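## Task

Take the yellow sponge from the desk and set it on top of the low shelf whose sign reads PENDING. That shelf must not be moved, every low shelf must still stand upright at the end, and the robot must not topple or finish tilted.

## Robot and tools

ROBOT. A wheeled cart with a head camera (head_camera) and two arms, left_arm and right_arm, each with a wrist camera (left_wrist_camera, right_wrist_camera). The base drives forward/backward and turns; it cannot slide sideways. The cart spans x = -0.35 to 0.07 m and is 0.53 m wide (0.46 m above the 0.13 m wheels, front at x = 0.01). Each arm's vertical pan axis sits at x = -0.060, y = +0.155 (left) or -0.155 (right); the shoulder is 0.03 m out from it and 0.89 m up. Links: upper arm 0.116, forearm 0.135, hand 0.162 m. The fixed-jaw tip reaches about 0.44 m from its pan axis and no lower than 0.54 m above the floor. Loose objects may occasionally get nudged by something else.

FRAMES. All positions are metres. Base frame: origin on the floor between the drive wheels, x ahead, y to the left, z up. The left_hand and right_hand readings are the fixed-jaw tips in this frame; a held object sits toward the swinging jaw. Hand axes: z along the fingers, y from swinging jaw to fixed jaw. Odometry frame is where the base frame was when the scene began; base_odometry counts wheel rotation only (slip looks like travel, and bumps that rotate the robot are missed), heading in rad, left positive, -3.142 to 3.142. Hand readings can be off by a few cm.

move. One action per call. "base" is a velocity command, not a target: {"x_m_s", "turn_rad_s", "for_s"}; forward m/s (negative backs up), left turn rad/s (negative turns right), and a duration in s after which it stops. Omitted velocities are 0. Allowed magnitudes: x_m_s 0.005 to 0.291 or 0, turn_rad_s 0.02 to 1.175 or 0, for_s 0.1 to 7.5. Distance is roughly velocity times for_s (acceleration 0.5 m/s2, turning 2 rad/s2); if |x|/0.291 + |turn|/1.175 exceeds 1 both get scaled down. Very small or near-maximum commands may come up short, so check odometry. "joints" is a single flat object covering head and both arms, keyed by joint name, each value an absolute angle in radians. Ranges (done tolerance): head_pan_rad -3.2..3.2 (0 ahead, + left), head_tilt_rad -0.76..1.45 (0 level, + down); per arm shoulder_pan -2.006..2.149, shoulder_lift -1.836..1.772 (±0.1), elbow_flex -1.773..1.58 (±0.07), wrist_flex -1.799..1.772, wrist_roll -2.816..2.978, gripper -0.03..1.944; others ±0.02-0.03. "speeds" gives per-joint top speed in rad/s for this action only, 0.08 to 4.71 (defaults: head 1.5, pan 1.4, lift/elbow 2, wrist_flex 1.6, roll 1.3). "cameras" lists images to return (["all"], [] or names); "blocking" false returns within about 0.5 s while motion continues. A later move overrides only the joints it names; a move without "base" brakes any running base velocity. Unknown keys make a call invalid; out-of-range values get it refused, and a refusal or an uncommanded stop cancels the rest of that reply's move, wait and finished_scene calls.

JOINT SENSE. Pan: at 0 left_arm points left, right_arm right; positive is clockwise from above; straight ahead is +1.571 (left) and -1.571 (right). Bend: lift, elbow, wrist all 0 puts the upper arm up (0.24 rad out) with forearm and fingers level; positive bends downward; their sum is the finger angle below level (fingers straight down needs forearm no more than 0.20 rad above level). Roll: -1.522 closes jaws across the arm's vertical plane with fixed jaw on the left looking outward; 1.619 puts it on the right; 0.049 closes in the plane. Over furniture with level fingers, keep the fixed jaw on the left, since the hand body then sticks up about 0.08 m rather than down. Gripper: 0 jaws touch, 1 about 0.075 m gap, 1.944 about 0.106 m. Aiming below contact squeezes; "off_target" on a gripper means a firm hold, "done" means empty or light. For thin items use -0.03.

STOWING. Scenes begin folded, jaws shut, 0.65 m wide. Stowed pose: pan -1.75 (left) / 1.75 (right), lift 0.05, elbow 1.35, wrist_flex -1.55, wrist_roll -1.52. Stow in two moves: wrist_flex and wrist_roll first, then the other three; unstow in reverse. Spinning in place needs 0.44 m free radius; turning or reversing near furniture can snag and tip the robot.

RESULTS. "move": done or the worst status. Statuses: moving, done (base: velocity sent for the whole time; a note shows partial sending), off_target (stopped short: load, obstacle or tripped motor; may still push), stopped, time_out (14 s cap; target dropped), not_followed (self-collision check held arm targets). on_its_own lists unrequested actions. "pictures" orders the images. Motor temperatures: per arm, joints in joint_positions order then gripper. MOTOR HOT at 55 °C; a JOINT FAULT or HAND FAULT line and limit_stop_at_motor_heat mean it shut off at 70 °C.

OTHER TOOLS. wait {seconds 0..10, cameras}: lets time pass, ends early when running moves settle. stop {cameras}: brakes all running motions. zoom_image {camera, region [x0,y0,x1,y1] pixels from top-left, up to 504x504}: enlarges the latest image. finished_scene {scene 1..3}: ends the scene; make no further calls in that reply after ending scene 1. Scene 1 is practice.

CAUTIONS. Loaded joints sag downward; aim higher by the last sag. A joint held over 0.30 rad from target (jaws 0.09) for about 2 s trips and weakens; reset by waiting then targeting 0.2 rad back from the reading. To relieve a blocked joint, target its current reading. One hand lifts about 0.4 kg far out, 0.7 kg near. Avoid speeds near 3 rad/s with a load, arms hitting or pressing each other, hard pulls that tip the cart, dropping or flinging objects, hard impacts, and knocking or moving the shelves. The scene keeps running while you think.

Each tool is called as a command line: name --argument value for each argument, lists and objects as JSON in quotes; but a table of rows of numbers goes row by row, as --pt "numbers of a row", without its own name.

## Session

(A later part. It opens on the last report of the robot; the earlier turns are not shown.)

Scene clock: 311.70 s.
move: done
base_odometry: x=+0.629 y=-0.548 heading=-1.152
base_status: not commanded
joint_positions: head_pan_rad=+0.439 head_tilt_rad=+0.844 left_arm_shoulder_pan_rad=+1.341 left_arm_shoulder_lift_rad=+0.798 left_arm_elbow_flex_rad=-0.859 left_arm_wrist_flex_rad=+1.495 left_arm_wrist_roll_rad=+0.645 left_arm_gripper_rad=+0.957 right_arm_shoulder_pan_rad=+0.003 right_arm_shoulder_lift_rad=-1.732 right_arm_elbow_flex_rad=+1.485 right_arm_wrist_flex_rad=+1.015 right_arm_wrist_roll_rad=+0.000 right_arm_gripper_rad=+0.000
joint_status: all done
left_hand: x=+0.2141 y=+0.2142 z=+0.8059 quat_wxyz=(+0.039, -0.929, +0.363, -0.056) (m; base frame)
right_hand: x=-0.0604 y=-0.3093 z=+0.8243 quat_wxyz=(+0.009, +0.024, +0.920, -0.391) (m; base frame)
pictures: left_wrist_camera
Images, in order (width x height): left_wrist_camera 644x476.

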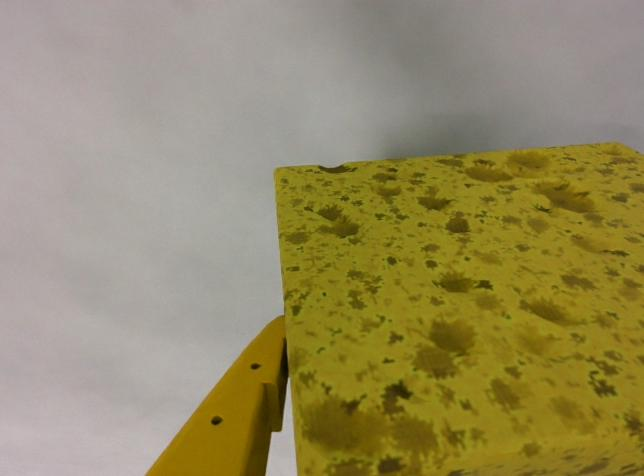

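move --joints '{"left_arm_shoulder_lift_rad": 0.55, "left_arm_elbow_flex_rad": -1.05, "left_arm_wrist_flex_rad": 1.72, "head_pan_rad": 0, "head_tilt_rad": 0.5}' --speeds '{"left_arm_shoulder_lift_rad": 0.4, "left_arm_elbow_flex_rad": 0.4, "left_arm_wrist_flex_rad": 0.4}'

move --base '{"x_m_s": -0.2, "for_s": 2.28}' --cameras '["left_wrist_camera"]'

move --base '{"turn_rad_s": -0.8, "for_s": 3.69}' --cameras '["head_camera","left_wrist_camera"]'

Scene clock: 338.03 s.
move: done
base_odometry: x=+0.629 y=-0.548 heading=-1.152
base_status: not commanded
joint_positions: head_pan_rad=+0.009 head_tilt_rad=+0.513 left_arm_shoulder_pan_rad=+1.341 left_arm_shoulder_lift_rad=+0.613 left_arm_elbow_flex_rad=-1.017 left_arm_wrist_flex_rad=+1.715 left_arm_wrist_roll_rad=+0.645 left_arm_gripper_rad=+0.957 right_arm_shoulder_pan_rad=+0.003 right_arm_shoulder_lift_rad=-1.732 right_arm_elbow_flex_rad=+1.485 right_arm_wrist_flex_rad=+1.015 right_arm_wrist_roll_rad=+0.000 right_arm_gripper_rad=+0.000
joint_status: all done
left_hand: x=+0.2089 y=+0.2130 z=+0.8710 quat_wxyz=(+0.073, -0.924, +0.361, -0.107) (m; base frame)
right_hand: x=-0.0604 y=-0.3093 z=+0.8243 quat_wxyz=(+0.009, +0.024, +0.920, -0.391) (m; base frame)
pictures: none

Scene clock: 341.40 s.
move: done
base_odometry: x=+0.445 y=-0.134 heading=-1.146
base_status: done (sent for 2.27 of 2.27 s)
joint_positions: head_pan_rad=+0.009 head_tilt_rad=+0.513 left_arm_shoulder_pan_rad=+1.344 left_arm_shoulder_lift_rad=+0.613 left_arm_elbow_flex_rad=-1.017 left_arm_wrist_flex_rad=+1.715 left_arm_wrist_roll_rad=+0.645 left_arm_gripper_rad=+0.957 right_arm_shoulder_pan_rad=-0.002 right_arm_shoulder_lift_rad=-1.732 right_arm_elbow_flex_rad=+1.485 right_arm_wrist_flex_rad=+1.015 right_arm_wrist_roll_rad=+0.000 right_arm_gripper_rad=+0.000
joint_status: not commanded
left_hand: x=+0.2090 y=+0.2122 z=+0.8710 quat_wxyz=(+0.073, -0.923, +0.362, -0.107) (m; base frame)
right_hand: x=-0.0597 y=-0.3093 z=+0.8243 quat_wxyz=(+0.010, +0.021, +0.920, -0.390) (m; base frame)
pictures: left_wrist_camera
Images, in order (width x height): left_wrist_camera 644x476.

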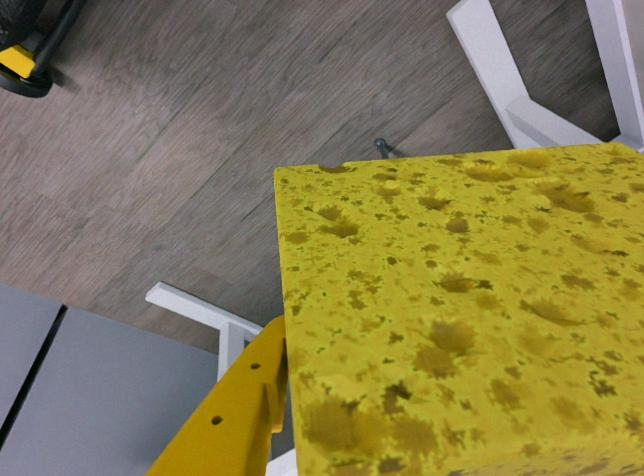

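Scene clock: 345.97 s.
move: done
base_odometry: x=+0.444 y=-0.134 heading=+2.174
base_status: done (sent for 3.7 of 3.7 s)
joint_positions: head_pan_rad=+0.009 head_tilt_rad=+0.513 left_arm_shoulder_pan_rad=+1.345 left_arm_shoulder_lift_rad=+0.613 left_arm_elbow_flex_rad=-1.017 left_arm_wrist_flex_rad=+1.715 left_arm_wrist_roll_rad=+0.645 left_arm_gripper_rad=+0.957 right_arm_shoulder_pan_rad=+0.003 right_arm_shoulder_lift_rad=-1.732 right_arm_elbow_flex_rad=+1.485 right_arm_wrist_flex_rad=+1.015 right_arm_wrist_roll_rad=+0.000 right_arm_gripper_rad=+0.000
joint_status: not commanded
left_hand: x=+0.2091 y=+0.2118 z=+0.8710 quat_wxyz=(+0.073, -0.923, +0.363, -0.107) (m; base frame)
right_hand: x=-0.0604 y=-0.3093 z=+0.8243 quat_wxyz=(+0.009, +0.024, +0.920, -0.391) (m; base frame)
pictures: head_camera, left_wrist_camera
Images, in order (width x height): head_camera 644x476, left_wrist_camera 644x476.

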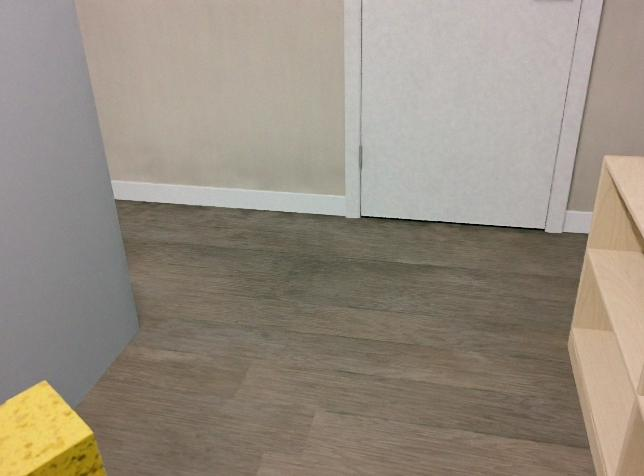

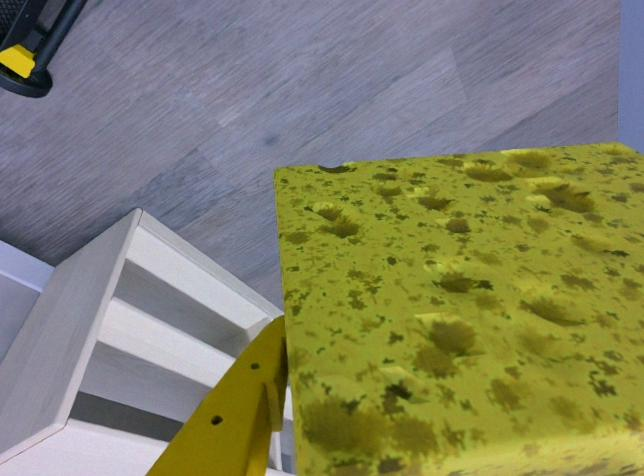

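move --base '{"x_m_s": 0.25, "for_s": 7.28}'

move --base '{"turn_rad_s": 0.7, "for_s": 2.01}' --joints '{"head_pan_rad": 0.3, "head_tilt_rad": 0.2}' --cameras '["head_camera"]'

move --joints '{"head_pan_rad": 0, "head_tilt_rad": 0.7}' --cameras '["head_camera", "left_wrist_camera"]'

Scene clock: 372.63 s.
move: done
base_odometry: x=-0.586 y=+1.364 heading=+2.175
base_status: done (sent for 7.27 of 7.27 s)
joint_positions: head_pan_rad=+0.009 head_tilt_rad=+0.512 left_arm_shoulder_pan_rad=+1.344 left_arm_shoulder_lift_rad=+0.613 left_arm_elbow_flex_rad=-1.017 left_arm_wrist_flex_rad=+1.715 left_arm_wrist_roll_rad=+0.645 left_arm_gripper_rad=+0.957 right_arm_shoulder_pan_rad=+0.000 right_arm_shoulder_lift_rad=-1.732 right_arm_elbow_flex_rad=+1.485 right_arm_wrist_flex_rad=+1.015 right_arm_wrist_roll_rad=+0.000 right_arm_gripper_rad=+0.000
joint_status: not commanded
left_hand: x=+0.2090 y=+0.2122 z=+0.8710 quat_wxyz=(+0.073, -0.923, +0.362, -0.107) (m; base frame)
right_hand: x=-0.0599 y=-0.3093 z=+0.8243 quat_wxyz=(+0.010, +0.022, +0.920, -0.391) (m; base frame)
pictures: none

Scene clock: 375.37 s.
move: done
base_odometry: x=-0.585 y=+1.363 heading=-2.711
base_status: done (sent for 2 of 2 s)
joint_positions: head_pan_rad=+0.290 head_tilt_rad=+0.212 left_arm_shoulder_pan_rad=+1.342 left_arm_shoulder_lift_rad=+0.613 left_arm_elbow_flex_rad=-1.017 left_arm_wrist_flex_rad=+1.715 left_arm_wrist_roll_rad=+0.645 left_arm_gripper_rad=+0.957 right_arm_shoulder_pan_rad=-0.004 right_arm_shoulder_lift_rad=-1.732 right_arm_elbow_flex_rad=+1.485 right_arm_wrist_flex_rad=+1.015 right_arm_wrist_roll_rad=+0.000 right_arm_gripper_rad=+0.000
joint_status: all done
left_hand: x=+0.2089 y=+0.2126 z=+0.8710 quat_wxyz=(+0.073, -0.923, +0.361, -0.107) (m; base frame)
right_hand: x=-0.0595 y=-0.3093 z=+0.8243 quat_wxyz=(+0.010, +0.021, +0.920, -0.390) (m; base frame)
pictures: head_camera
Images, in order (width x height): head_camera 644x476.

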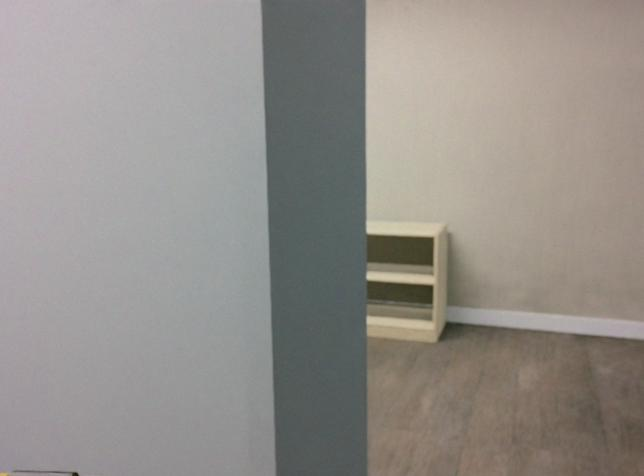

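Scene clock: 376.50 s.
move: done
base_odometry: x=-0.585 y=+1.363 heading=-2.711
base_status: not commanded
joint_positions: head_pan_rad=+0.009 head_tilt_rad=+0.693 left_arm_shoulder_pan_rad=+1.342 left_arm_shoulder_lift_rad=+0.613 left_arm_elbow_flex_rad=-1.017 left_arm_wrist_flex_rad=+1.715 left_arm_wrist_roll_rad=+0.645 left_arm_gripper_rad=+0.957 right_arm_shoulder_pan_rad=-0.004 right_arm_shoulder_lift_rad=-1.732 right_arm_elbow_flex_rad=+1.485 right_arm_wrist_flex_rad=+1.015 right_arm_wrist_roll_rad=+0.000 right_arm_gripper_rad=+0.000
joint_status: all done
left_hand: x=+0.2089 y=+0.2126 z=+0.8710 quat_wxyz=(+0.073, -0.923, +0.361, -0.107) (m; base frame)
right_hand: x=-0.0595 y=-0.3093 z=+0.8243 quat_wxyz=(+0.010, +0.021, +0.920, -0.390) (m; base frame)
pictures: head_camera, left_wrist_camera
Images, in order (width x height): head_camera 644x476, left_wrist_camera 644x476.

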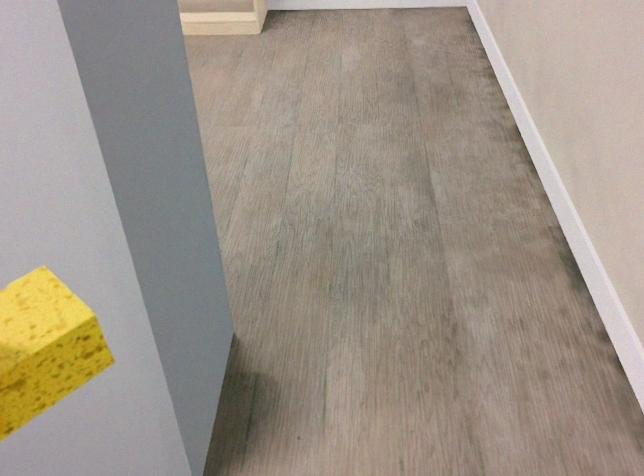

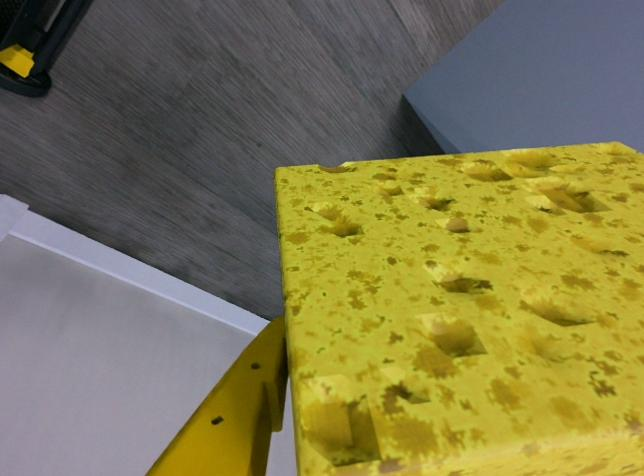

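move --base '{"turn_rad_s": -0.5, "for_s": 0.64}'

move --base '{"x_m_s": 0.25, "for_s": 2.6}'

move --base '{"turn_rad_s": 0.5, "for_s": 0.64}' --joints '{"head_pan_rad": 0.4, "head_tilt_rad": 0.35}' --cameras '["head_camera"]'

Scene clock: 390.07 s.
move: done
base_odometry: x=-0.586 y=+1.363 heading=-3.024
base_status: done (sent for 0.63 of 0.63 s)
joint_positions: head_pan_rad=+0.009 head_tilt_rad=+0.693 left_arm_shoulder_pan_rad=+1.341 left_arm_shoulder_lift_rad=+0.613 left_arm_elbow_flex_rad=-1.017 left_arm_wrist_flex_rad=+1.715 left_arm_wrist_roll_rad=+0.645 left_arm_gripper_rad=+0.957 right_arm_shoulder_pan_rad=+0.003 right_arm_shoulder_lift_rad=-1.732 right_arm_elbow_flex_rad=+1.485 right_arm_wrist_flex_rad=+1.015 right_arm_wrist_roll_rad=+0.000 right_arm_gripper_rad=+0.000
joint_status: not commanded
left_hand: x=+0.2089 y=+0.2130 z=+0.8710 quat_wxyz=(+0.073, -0.924, +0.361, -0.107) (m; base frame)
right_hand: x=-0.0604 y=-0.3093 z=+0.8243 quat_wxyz=(+0.009, +0.024, +0.920, -0.391) (m; base frame)
pictures: none

Scene clock: 393.83 s.
move: done
base_odometry: x=-1.232 y=+1.288 heading=-3.027
base_status: done (sent for 2.6 of 2.6 s)
joint_positions: head_pan_rad=+0.009 head_tilt_rad=+0.693 left_arm_shoulder_pan_rad=+1.344 left_arm_shoulder_lift_rad=+0.611 left_arm_elbow_flex_rad=-1.017 left_arm_wrist_flex_rad=+1.715 left_arm_wrist_roll_rad=+0.645 left_arm_gripper_rad=+0.957 right_arm_shoulder_pan_rad=+0.001 right_arm_shoulder_lift_rad=-1.732 right_arm_elbow_flex_rad=+1.485 right_arm_wrist_flex_rad=+1.015 right_arm_wrist_roll_rad=+0.000 right_arm_gripper_rad=+0.000
joint_status: not commanded
left_hand: x=+0.2091 y=+0.2122 z=+0.8714 quat_wxyz=(+0.073, -0.923, +0.362, -0.107) (m; base frame)
right_hand: x=-0.0602 y=-0.3093 z=+0.8243 quat_wxyz=(+0.009, +0.023, +0.920, -0.391) (m; base frame)
pictures: none

Scene clock: 395.10 s.
move: done
base_odometry: x=-1.231 y=+1.289 heading=-2.710
base_status: done (sent for 0.63 of 0.63 s)
joint_positions: head_pan_rad=+0.390 head_tilt_rad=+0.362 left_arm_shoulder_pan_rad=+1.342 left_arm_shoulder_lift_rad=+0.611 left_arm_elbow_flex_rad=-1.017 left_arm_wrist_flex_rad=+1.715 left_arm_wrist_roll_rad=+0.645 left_arm_gripper_rad=+0.957 right_arm_shoulder_pan_rad=-0.002 right_arm_shoulder_lift_rad=-1.732 right_arm_elbow_flex_rad=+1.485 right_arm_wrist_flex_rad=+1.015 right_arm_wrist_roll_rad=+0.000 right_arm_gripper_rad=+0.000
joint_status: all done
left_hand: x=+0.2090 y=+0.2126 z=+0.8714 quat_wxyz=(+0.074, -0.923, +0.361, -0.107) (m; base frame)
right_hand: x=-0.0597 y=-0.3093 z=+0.8243 quat_wxyz=(+0.010, +0.021, +0.920, -0.390) (m; base frame)
pictures: head_camera
Images, in order (width x height): head_camera 644x476.

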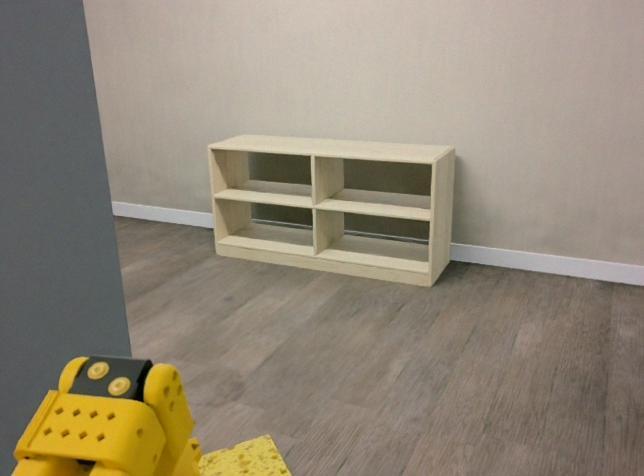

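Check its sign.

move --joints '{"head_pan_rad": 0.4, "head_tilt_rad": -0.05}' --cameras '["head_camera"]'

Scene clock: 399.17 s.
move: done
base_odometry: x=-1.231 y=+1.289 heading=-2.710
base_status: not commanded
joint_positions: head_pan_rad=+0.390 head_tilt_rad=-0.039 left_arm_shoulder_pan_rad=+1.342 left_arm_shoulder_lift_rad=+0.611 left_arm_elbow_flex_rad=-1.017 left_arm_wrist_flex_rad=+1.715 left_arm_wrist_roll_rad=+0.645 left_arm_gripper_rad=+0.957 right_arm_shoulder_pan_rad=-0.002 right_arm_shoulder_lift_rad=-1.732 right_arm_elbow_flex_rad=+1.485 right_arm_wrist_flex_rad=+1.015 right_arm_wrist_roll_rad=+0.000 right_arm_gripper_rad=+0.000
joint_status: all done
left_hand: x=+0.2090 y=+0.2126 z=+0.8714 quat_wxyz=(+0.074, -0.923, +0.361, -0.107) (m; base frame)
right_hand: x=-0.0597 y=-0.3093 z=+0.8243 quat_wxyz=(+0.010, +0.021, +0.920, -0.390) (m; base frame)
pictures: head_camera
Images, in order (width x height): head_camera 644x476.

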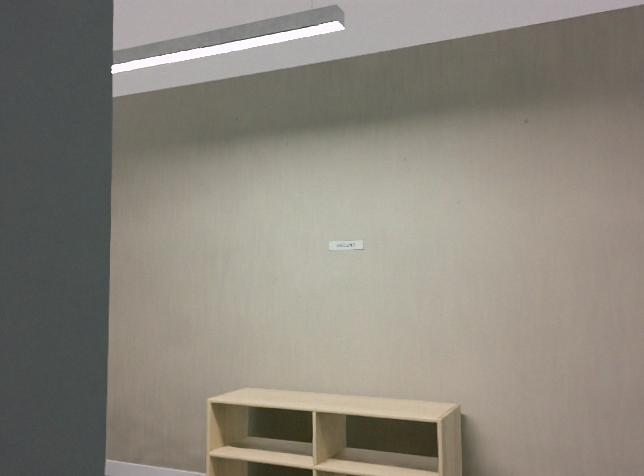

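zoom_image --camera "head_camera" --region '[310, 230, 380, 262]'

Scaled by 7.200.

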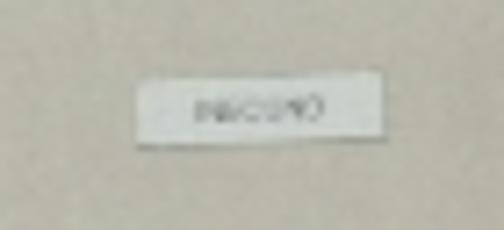

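move --base '{"x_m_s": 0.25, "for_s": 2.8}' --joints '{"head_pan_rad": 0.55, "head_tilt_rad": 0.1}' --cameras '["head_camera"]'

move --joints '{"head_pan_rad": 1.4, "head_tilt_rad": 0.1}' --cameras '["head_camera"]'

Scene clock: 415.90 s.
move: done
base_odometry: x=-1.868 y=+0.996 heading=-2.713
base_status: done (sent for 2.8 of 2.8 s)
joint_positions: head_pan_rad=+0.540 head_tilt_rad=+0.091 left_arm_shoulder_pan_rad=+1.344 left_arm_shoulder_lift_rad=+0.611 left_arm_elbow_flex_rad=-1.017 left_arm_wrist_flex_rad=+1.715 left_arm_wrist_roll_rad=+0.645 left_arm_gripper_rad=+0.957 right_arm_shoulder_pan_rad=+0.003 right_arm_shoulder_lift_rad=-1.732 right_arm_elbow_flex_rad=+1.485 right_arm_wrist_flex_rad=+1.015 right_arm_wrist_roll_rad=+0.000 right_arm_gripper_rad=+0.000
joint_status: all done
left_hand: x=+0.2091 y=+0.2122 z=+0.8714 quat_wxyz=(+0.073, -0.923, +0.362, -0.107) (m; base frame)
right_hand: x=-0.0604 y=-0.3093 z=+0.8243 quat_wxyz=(+0.009, +0.024, +0.920, -0.391) (m; base frame)
pictures: head_camera
Images, in order (width x height): head_camera 644x476.

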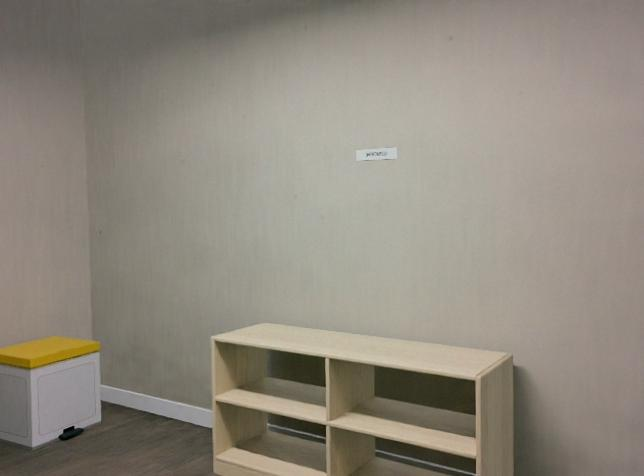

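Scene clock: 417.27 s.
move: done
base_odometry: x=-1.868 y=+0.996 heading=-2.713
base_status: not commanded
joint_positions: head_pan_rad=+1.390 head_tilt_rad=+0.091 left_arm_shoulder_pan_rad=+1.344 left_arm_shoulder_lift_rad=+0.611 left_arm_elbow_flex_rad=-1.017 left_arm_wrist_flex_rad=+1.715 left_arm_wrist_roll_rad=+0.645 left_arm_gripper_rad=+0.957 right_arm_shoulder_pan_rad=+0.003 right_arm_shoulder_lift_rad=-1.732 right_arm_elbow_flex_rad=+1.485 right_arm_wrist_flex_rad=+1.015 right_arm_wrist_roll_rad=+0.000 right_arm_gripper_rad=+0.000
joint_status: all done
left_hand: x=+0.2091 y=+0.2122 z=+0.8714 quat_wxyz=(+0.073, -0.923, +0.362, -0.107) (m; base frame)
right_hand: x=-0.0604 y=-0.3093 z=+0.8243 quat_wxyz=(+0.009, +0.024, +0.920, -0.391) (m; base frame)
pictures: head_camera
Images, in order (width x height): head_camera 644x476.

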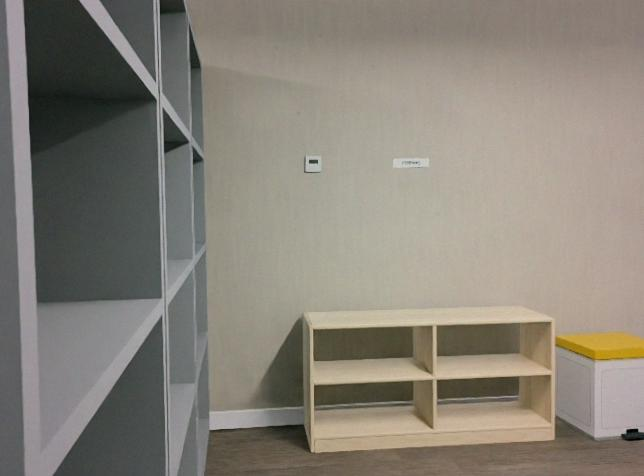

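zoom_image --camera "head_camera" --region '[380, 145, 444, 180]'

Scaled by 7.875.

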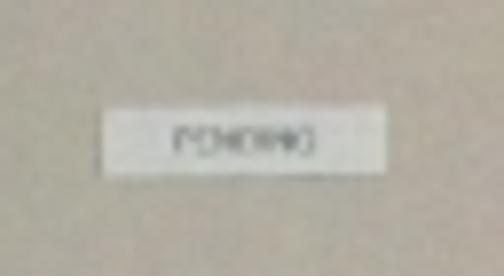

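move --base '{"x_m_s": 0.25, "for_s": 3.4}' --joints '{"head_pan_rad": 0, "head_tilt_rad": 0.5}'

move --base '{"turn_rad_s": 0.7, "for_s": 2.16}' --cameras '["head_camera", "left_wrist_camera"]'

Scene clock: 450.53 s.
move: done
base_odometry: x=-2.640 y=+0.642 heading=-2.711
base_status: done (sent for 3.4 of 3.4 s)
joint_positions: head_pan_rad=+0.009 head_tilt_rad=+0.493 left_arm_shoulder_pan_rad=+1.344 left_arm_shoulder_lift_rad=+0.611 left_arm_elbow_flex_rad=-1.017 left_arm_wrist_flex_rad=+1.715 left_arm_wrist_roll_rad=+0.645 left_arm_gripper_rad=+0.957 right_arm_shoulder_pan_rad=+0.001 right_arm_shoulder_lift_rad=-1.732 right_arm_elbow_flex_rad=+1.485 right_arm_wrist_flex_rad=+1.015 right_arm_wrist_roll_rad=+0.000 right_arm_gripper_rad=+0.000
joint_status: all done
left_hand: x=+0.2091 y=+0.2122 z=+0.8714 quat_wxyz=(+0.073, -0.923, +0.362, -0.107) (m; base frame)
right_hand: x=-0.0602 y=-0.3093 z=+0.8243 quat_wxyz=(+0.009, +0.023, +0.920, -0.391) (m; base frame)
pictures: none

Scene clock: 453.37 s.
move: done
base_odometry: x=-2.640 y=+0.642 heading=-1.194
base_status: done (sent for 2.17 of 2.17 s)
joint_positions: head_pan_rad=+0.009 head_tilt_rad=+0.493 left_arm_shoulder_pan_rad=+1.341 left_arm_shoulder_lift_rad=+0.611 left_arm_elbow_flex_rad=-1.017 left_arm_wrist_flex_rad=+1.715 left_arm_wrist_roll_rad=+0.645 left_arm_gripper_rad=+0.957 right_arm_shoulder_pan_rad=-0.005 right_arm_shoulder_lift_rad=-1.732 right_arm_elbow_flex_rad=+1.485 right_arm_wrist_flex_rad=+1.015 right_arm_wrist_roll_rad=+0.000 right_arm_gripper_rad=+0.000
joint_status: not commanded
left_hand: x=+0.2089 y=+0.2130 z=+0.8714 quat_wxyz=(+0.074, -0.924, +0.361, -0.107) (m; base frame)
right_hand: x=-0.0592 y=-0.3093 z=+0.8243 quat_wxyz=(+0.010, +0.020, +0.920, -0.390) (m; base frame)
pictures: head_camera, left_wrist_camera
Images, in order (width x height): head_camera 644x476, left_wrist_camera 644x476.

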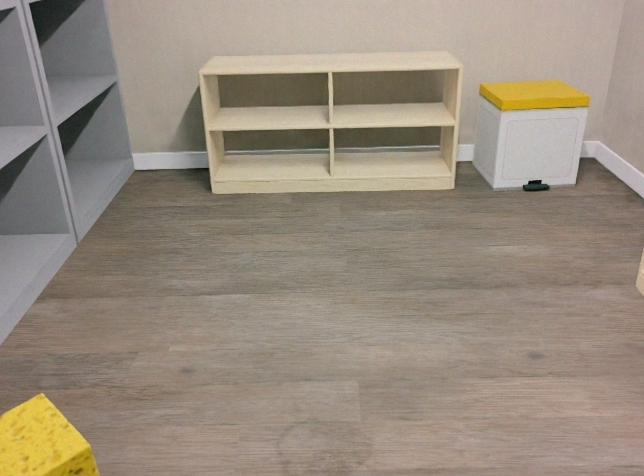

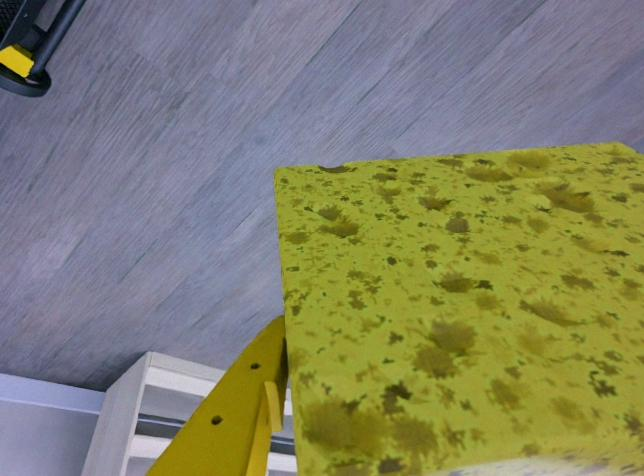

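move --base '{"x_m_s": 0.27, "for_s": 6.6}' --joints '{"head_pan_rad": 0, "head_tilt_rad": 0.7}'

move --base '{"turn_rad_s": 0.2, "for_s": 0.31}' --cameras '["head_camera"]'

Scene clock: 478.20 s.
move: done
base_odometry: x=-1.981 y=-1.014 heading=-1.192
base_status: done (sent for 6.6 of 6.6 s)
joint_positions: head_pan_rad=+0.009 head_tilt_rad=+0.693 left_arm_shoulder_pan_rad=+1.344 left_arm_shoulder_lift_rad=+0.611 left_arm_elbow_flex_rad=-1.017 left_arm_wrist_flex_rad=+1.715 left_arm_wrist_roll_rad=+0.645 left_arm_gripper_rad=+0.957 right_arm_shoulder_pan_rad=+0.001 right_arm_shoulder_lift_rad=-1.732 right_arm_elbow_flex_rad=+1.485 right_arm_wrist_flex_rad=+1.015 right_arm_wrist_roll_rad=+0.000 right_arm_gripper_rad=+0.000
joint_status: all done
left_hand: x=+0.2091 y=+0.2122 z=+0.8714 quat_wxyz=(+0.073, -0.923, +0.362, -0.107) (m; base frame)
right_hand: x=-0.0602 y=-0.3093 z=+0.8243 quat_wxyz=(+0.009, +0.023, +0.920, -0.391) (m; base frame)
pictures: none

Scene clock: 479.10 s.
move: done
base_odometry: x=-1.981 y=-1.014 heading=-1.135
base_status: done (sent for 0.3 of 0.3 s)
joint_positions: head_pan_rad=+0.009 head_tilt_rad=+0.693 left_arm_shoulder_pan_rad=+1.347 left_arm_shoulder_lift_rad=+0.611 left_arm_elbow_flex_rad=-1.017 left_arm_wrist_flex_rad=+1.715 left_arm_wrist_roll_rad=+0.645 left_arm_gripper_rad=+0.957 right_arm_shoulder_pan_rad=+0.004 right_arm_shoulder_lift_rad=-1.732 right_arm_elbow_flex_rad=+1.485 right_arm_wrist_flex_rad=+1.015 right_arm_wrist_roll_rad=+0.000 right_arm_gripper_rad=+0.000
joint_status: not commanded
left_hand: x=+0.2092 y=+0.2114 z=+0.8714 quat_wxyz=(+0.073, -0.922, +0.363, -0.107) (m; base frame)
right_hand: x=-0.0607 y=-0.3093 z=+0.8243 quat_wxyz=(+0.009, +0.024, +0.920, -0.391) (m; base frame)
pictures: head_camera
Images, in order (width x height): head_camera 644x476.

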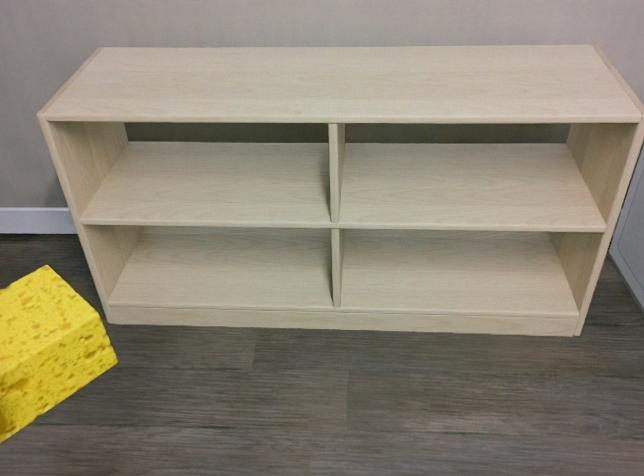

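move --base '{"x_m_s": 0.2, "for_s": 4.4}' --joints '{"head_pan_rad": 0.35, "head_tilt_rad": 1.0}'

move --joints '{"left_arm_shoulder_lift_rad": 1.35, "left_arm_elbow_flex_rad": -0.75, "left_arm_wrist_flex_rad": 0.735}' --speeds '{"left_arm_shoulder_lift_rad": 0.5, "left_arm_elbow_flex_rad": 0.2, "left_arm_wrist_flex_rad": 0.65}' --cameras '["head_camera"]'

Scene clock: 495.07 s.
move: done
base_odometry: x=-1.607 y=-1.811 heading=-1.133
base_status: done (sent for 4.4 of 4.4 s)
joint_positions: head_pan_rad=+0.339 head_tilt_rad=+0.994 left_arm_shoulder_pan_rad=+1.347 left_arm_shoulder_lift_rad=+0.611 left_arm_elbow_flex_rad=-1.017 left_arm_wrist_flex_rad=+1.715 left_arm_wrist_roll_rad=+0.645 left_arm_gripper_rad=+0.957 right_arm_shoulder_pan_rad=+0.001 right_arm_shoulder_lift_rad=-1.732 right_arm_elbow_flex_rad=+1.485 right_arm_wrist_flex_rad=+1.015 right_arm_wrist_roll_rad=+0.000 right_arm_gripper_rad=+0.000
joint_status: all done
left_hand: x=+0.2092 y=+0.2114 z=+0.8714 quat_wxyz=(+0.073, -0.922, +0.363, -0.107) (m; base frame)
right_hand: x=-0.0602 y=-0.3093 z=+0.8243 quat_wxyz=(+0.009, +0.023, +0.920, -0.391) (m; base frame)
pictures: none

Scene clock: 497.20 s.
move: done
base_odometry: x=-1.607 y=-1.811 heading=-1.133
base_status: not commanded
joint_positions: head_pan_rad=+0.339 head_tilt_rad=+0.994 left_arm_shoulder_pan_rad=+1.347 left_arm_shoulder_lift_rad=+1.366 left_arm_elbow_flex_rad=-0.748 left_arm_wrist_flex_rad=+0.743 left_arm_wrist_roll_rad=+0.645 left_arm_gripper_rad=+0.957 right_arm_shoulder_pan_rad=+0.003 right_arm_shoulder_lift_rad=-1.732 right_arm_elbow_flex_rad=+1.485 right_arm_wrist_flex_rad=+1.015 right_arm_wrist_roll_rad=+0.000 right_arm_gripper_rad=+0.000
joint_status: all done
left_hand: x=+0.2204 y=+0.2139 z=+0.6573 quat_wxyz=(+0.059, -0.925, +0.365, -0.087) (m; base frame)
right_hand: x=-0.0604 y=-0.3093 z=+0.8243 quat_wxyz=(+0.009, +0.024, +0.920, -0.391) (m; base frame)
pictures: head_camera
Images, in order (width x height): head_camera 644x476.

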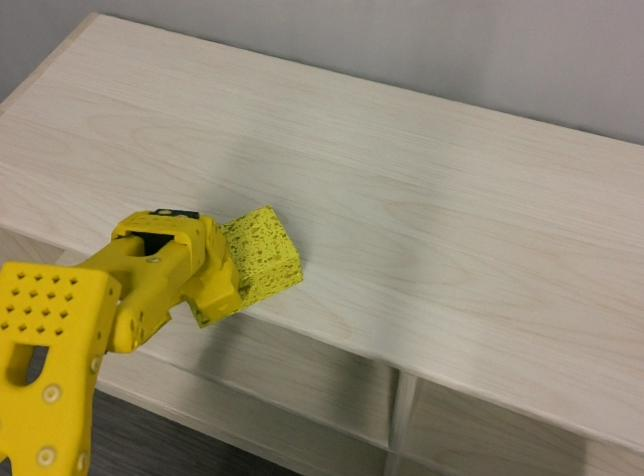

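move --base '{"x_m_s": 0.1, "for_s": 0.65}'

move --joints '{"left_arm_shoulder_lift_rad": 1.53, "left_arm_elbow_flex_rad": -0.70, "left_arm_wrist_flex_rad": 0.515}' --speeds '{"left_arm_shoulder_lift_rad": 0.25, "left_arm_elbow_flex_rad": 0.1, "left_arm_wrist_flex_rad": 0.33}' --cameras '["head_camera"]'

move --joints '{"left_arm_shoulder_lift_rad": 1.60, "left_arm_elbow_flex_rad": -0.70, "left_arm_wrist_flex_rad": 0.46}' --speeds '{"left_arm_shoulder_lift_rad": 0.12, "left_arm_elbow_flex_rad": 0.1, "left_arm_wrist_flex_rad": 0.1}' --cameras '["head_camera","left_wrist_camera"]'

Scene clock: 508.13 s.
move: done
base_odometry: x=-1.579 y=-1.871 heading=-1.133
base_status: done (sent for 0.67 of 0.67 s)
joint_positions: head_pan_rad=+0.339 head_tilt_rad=+0.994 left_arm_shoulder_pan_rad=+1.345 left_arm_shoulder_lift_rad=+1.366 left_arm_elbow_flex_rad=-0.748 left_arm_wrist_flex_rad=+0.743 left_arm_wrist_roll_rad=+0.645 left_arm_gripper_rad=+0.957 right_arm_shoulder_pan_rad=+0.001 right_arm_shoulder_lift_rad=-1.732 right_arm_elbow_flex_rad=+1.485 right_arm_wrist_flex_rad=+1.015 right_arm_wrist_roll_rad=+0.000 right_arm_gripper_rad=+0.000
joint_status: not commanded
left_hand: x=+0.2203 y=+0.2143 z=+0.6573 quat_wxyz=(+0.059, -0.926, +0.364, -0.087) (m; base frame)
right_hand: x=-0.0602 y=-0.3093 z=+0.8243 quat_wxyz=(+0.009, +0.023, +0.920, -0.391) (m; base frame)
pictures: none

Scene clock: 509.37 s.
move: done
base_odometry: x=-1.579 y=-1.871 heading=-1.133
base_status: not commanded
joint_positions: head_pan_rad=+0.339 head_tilt_rad=+0.994 left_arm_shoulder_pan_rad=+1.350 left_arm_shoulder_lift_rad=+1.515 left_arm_elbow_flex_rad=-0.710 left_arm_wrist_flex_rad=+0.522 left_arm_wrist_roll_rad=+0.644 left_arm_gripper_rad=+0.957 right_arm_shoulder_pan_rad=+0.001 right_arm_shoulder_lift_rad=-1.732 right_arm_elbow_flex_rad=+1.485 right_arm_wrist_flex_rad=+1.015 right_arm_wrist_roll_rad=+0.000 right_arm_gripper_rad=+0.000
joint_status: all done
left_hand: x=+0.2086 y=+0.2104 z=+0.6214 quat_wxyz=(+0.069, -0.923, +0.366, -0.101) (m; base frame)
right_hand: x=-0.0602 y=-0.3093 z=+0.8243 quat_wxyz=(+0.009, +0.023, +0.920, -0.391) (m; base frame)
pictures: head_camera
Images, in order (width x height): head_camera 644x476.

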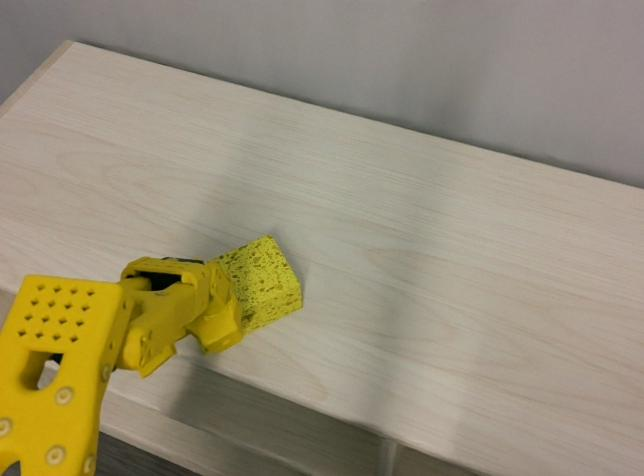

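Scene clock: 510.40 s.
move: done
base_odometry: x=-1.579 y=-1.871 heading=-1.133
base_status: not commanded
joint_positions: head_pan_rad=+0.339 head_tilt_rad=+0.994 left_arm_shoulder_pan_rad=+1.352 left_arm_shoulder_lift_rad=+1.535 left_arm_elbow_flex_rad=-0.710 left_arm_wrist_flex_rad=+0.454 left_arm_wrist_roll_rad=+0.644 left_arm_gripper_rad=+0.951 right_arm_shoulder_pan_rad=+0.001 right_arm_shoulder_lift_rad=-1.732 right_arm_elbow_flex_rad=+1.485 right_arm_wrist_flex_rad=+1.015 right_arm_wrist_roll_rad=+0.000 right_arm_gripper_rad=+0.000
joint_status: all done
left_hand: x=+0.2136 y=+0.2111 z=+0.6190 quat_wxyz=(+0.082, -0.919, +0.365, -0.120) (m; base frame)
right_hand: x=-0.0602 y=-0.3093 z=+0.8243 quat_wxyz=(+0.009, +0.023, +0.920, -0.391) (m; base frame)
pictures: head_camera, left_wrist_camera
Images, in order (width x height): head_camera 644x476, left_wrist_camera 644x476.

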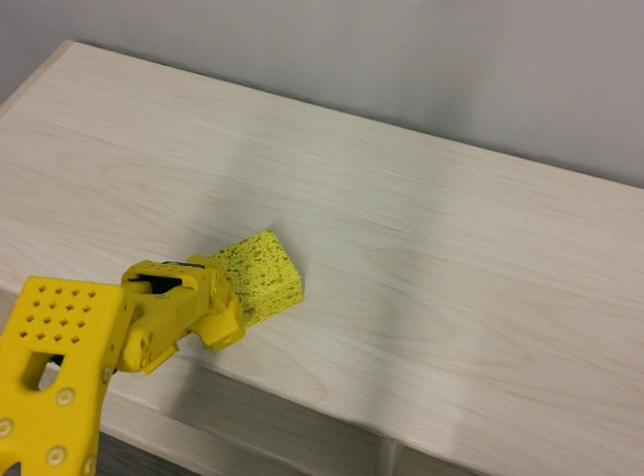

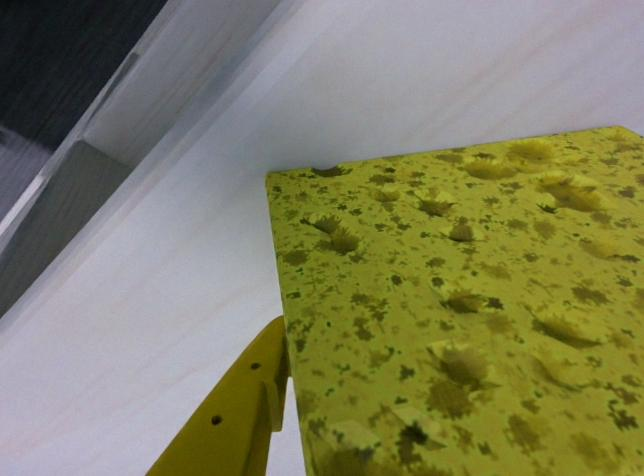

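move --joints '{"left_arm_gripper_rad": 1.3}'

move --joints '{"left_arm_gripper_rad": 1.9}'

move --joints '{"left_arm_shoulder_lift_rad": 1.35, "left_arm_elbow_flex_rad": -0.75, "left_arm_wrist_flex_rad": 0.735}' --speeds '{"left_arm_shoulder_lift_rad": 0.4, "left_arm_elbow_flex_rad": 0.1, "left_arm_wrist_flex_rad": 0.5}'

move --joints '{"left_arm_shoulder_lift_rad": 0.617, "left_arm_elbow_flex_rad": -1.236, "left_arm_wrist_flex_rad": 1.4}' --speeds '{"left_arm_shoulder_lift_rad": 0.8, "left_arm_elbow_flex_rad": 0.5, "left_arm_wrist_flex_rad": 0.7}'

move --base '{"x_m_s": -0.15, "for_s": 1.2}' --cameras '["head_camera"]'

Scene clock: 520.57 s.
move: done
base_odometry: x=-1.579 y=-1.871 heading=-1.133
base_status: not commanded
joint_positions: head_pan_rad=+0.339 head_tilt_rad=+0.994 left_arm_shoulder_pan_rad=+1.352 left_arm_shoulder_lift_rad=+1.559 left_arm_elbow_flex_rad=-0.710 left_arm_wrist_flex_rad=+0.454 left_arm_wrist_roll_rad=+0.651 left_arm_gripper_rad=+1.292 right_arm_shoulder_pan_rad=+0.001 right_arm_shoulder_lift_rad=-1.732 right_arm_elbow_flex_rad=+1.485 right_arm_wrist_flex_rad=+1.015 right_arm_wrist_roll_rad=+0.000 right_arm_gripper_rad=+0.000
joint_status: all done
left_hand: x=+0.2070 y=+0.2095 z=+0.6129 quat_wxyz=(+0.074, -0.922, +0.363, -0.110) (m; base frame)
right_hand: x=-0.0602 y=-0.3093 z=+0.8243 quat_wxyz=(+0.009, +0.023, +0.920, -0.391) (m; base frame)
pictures: none

Scene clock: 521.40 s.
move: done
base_odometry: x=-1.579 y=-1.871 heading=-1.133
base_status: not commanded
joint_positions: head_pan_rad=+0.339 head_tilt_rad=+0.994 left_arm_shoulder_pan_rad=+1.352 left_arm_shoulder_lift_rad=+1.559 left_arm_elbow_flex_rad=-0.710 left_arm_wrist_flex_rad=+0.454 left_arm_wrist_roll_rad=+0.651 left_arm_gripper_rad=+1.891 right_arm_shoulder_pan_rad=+0.001 right_arm_shoulder_lift_rad=-1.732 right_arm_elbow_flex_rad=+1.485 right_arm_wrist_flex_rad=+1.015 right_arm_wrist_roll_rad=+0.000 right_arm_gripper_rad=+0.000
joint_status: all done
left_hand: x=+0.2070 y=+0.2095 z=+0.6129 quat_wxyz=(+0.074, -0.922, +0.363, -0.110) (m; base frame)
right_hand: x=-0.0602 y=-0.3093 z=+0.8243 quat_wxyz=(+0.009, +0.023, +0.920, -0.391) (m; base frame)
pictures: none

Scene clock: 522.53 s.
move: done
base_odometry: x=-1.579 y=-1.871 heading=-1.133
base_status: not commanded
joint_positions: head_pan_rad=+0.339 head_tilt_rad=+0.994 left_arm_shoulder_pan_rad=+1.350 left_arm_shoulder_lift_rad=+1.413 left_arm_elbow_flex_rad=-0.724 left_arm_wrist_flex_rad=+0.729 left_arm_wrist_roll_rad=+0.651 left_arm_gripper_rad=+1.891 right_arm_shoulder_pan_rad=+0.001 right_arm_shoulder_lift_rad=-1.732 right_arm_elbow_flex_rad=+1.485 right_arm_wrist_flex_rad=+1.015 right_arm_wrist_roll_rad=+0.000 right_arm_gripper_rad=+0.000
joint_status: all done
left_hand: x=+0.2058 y=+0.2097 z=+0.6425 quat_wxyz=(+0.042, -0.928, +0.364, -0.063) (m; base frame)
right_hand: x=-0.0602 y=-0.3093 z=+0.8243 quat_wxyz=(+0.009, +0.023, +0.920, -0.391) (m; base frame)
pictures: none

Scene clock: 524.10 s.
move: done
base_odometry: x=-1.579 y=-1.871 heading=-1.133
base_status: not commanded
joint_positions: head_pan_rad=+0.339 head_tilt_rad=+0.994 left_arm_shoulder_pan_rad=+1.350 left_arm_shoulder_lift_rad=+0.677 left_arm_elbow_flex_rad=-1.205 left_arm_wrist_flex_rad=+1.398 left_arm_wrist_roll_rad=+0.651 left_arm_gripper_rad=+1.891 right_arm_shoulder_pan_rad=+0.001 right_arm_shoulder_lift_rad=-1.732 right_arm_elbow_flex_rad=+1.485 right_arm_wrist_flex_rad=+1.015 right_arm_wrist_roll_rad=+0.000 right_arm_gripper_rad=+0.000
joint_status: all done
left_hand: x=+0.2682 y=+0.2237 z=+0.9099 quat_wxyz=(+0.192, -0.874, +0.343, -0.284) (m; base frame)
right_hand: x=-0.0602 y=-0.3093 z=+0.8243 quat_wxyz=(+0.009, +0.023, +0.920, -0.391) (m; base frame)
pictures: none

Scene clock: 526.17 s.
move: done
base_odometry: x=-1.656 y=-1.708 heading=-1.133
base_status: done (sent for 1.2 of 1.2 s)
joint_positions: head_pan_rad=+0.339 head_tilt_rad=+0.994 left_arm_shoulder_pan_rad=+1.345 left_arm_shoulder_lift_rad=+0.677 left_arm_elbow_flex_rad=-1.205 left_arm_wrist_flex_rad=+1.398 left_arm_wrist_roll_rad=+0.651 left_arm_gripper_rad=+1.891 right_arm_shoulder_pan_rad=-0.004 right_arm_shoulder_lift_rad=-1.732 right_arm_elbow_flex_rad=+1.485 right_arm_wrist_flex_rad=+1.015 right_arm_wrist_roll_rad=+0.000 right_arm_gripper_rad=+0.000
joint_status: not commanded
left_hand: x=+0.2679 y=+0.2252 z=+0.9099 quat_wxyz=(+0.193, -0.875, +0.341, -0.284) (m; base frame)
right_hand: x=-0.0595 y=-0.3093 z=+0.8243 quat_wxyz=(+0.010, +0.021, +0.920, -0.390) (m; base frame)
pictures: head_camera
Images, in order (width x height): head_camera 644x476.

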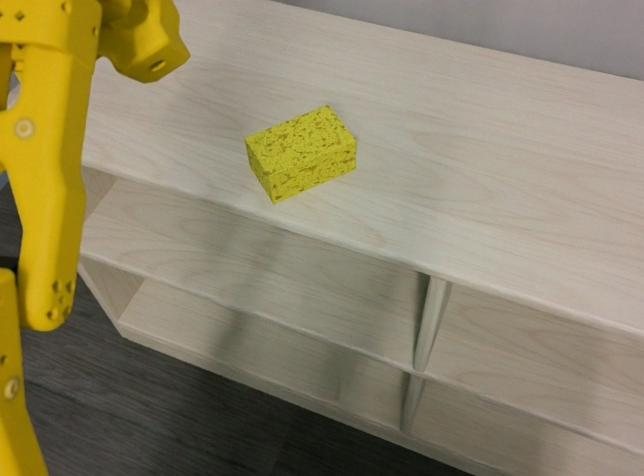

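finished_scene --scene 3

The scene is finished: the task was done.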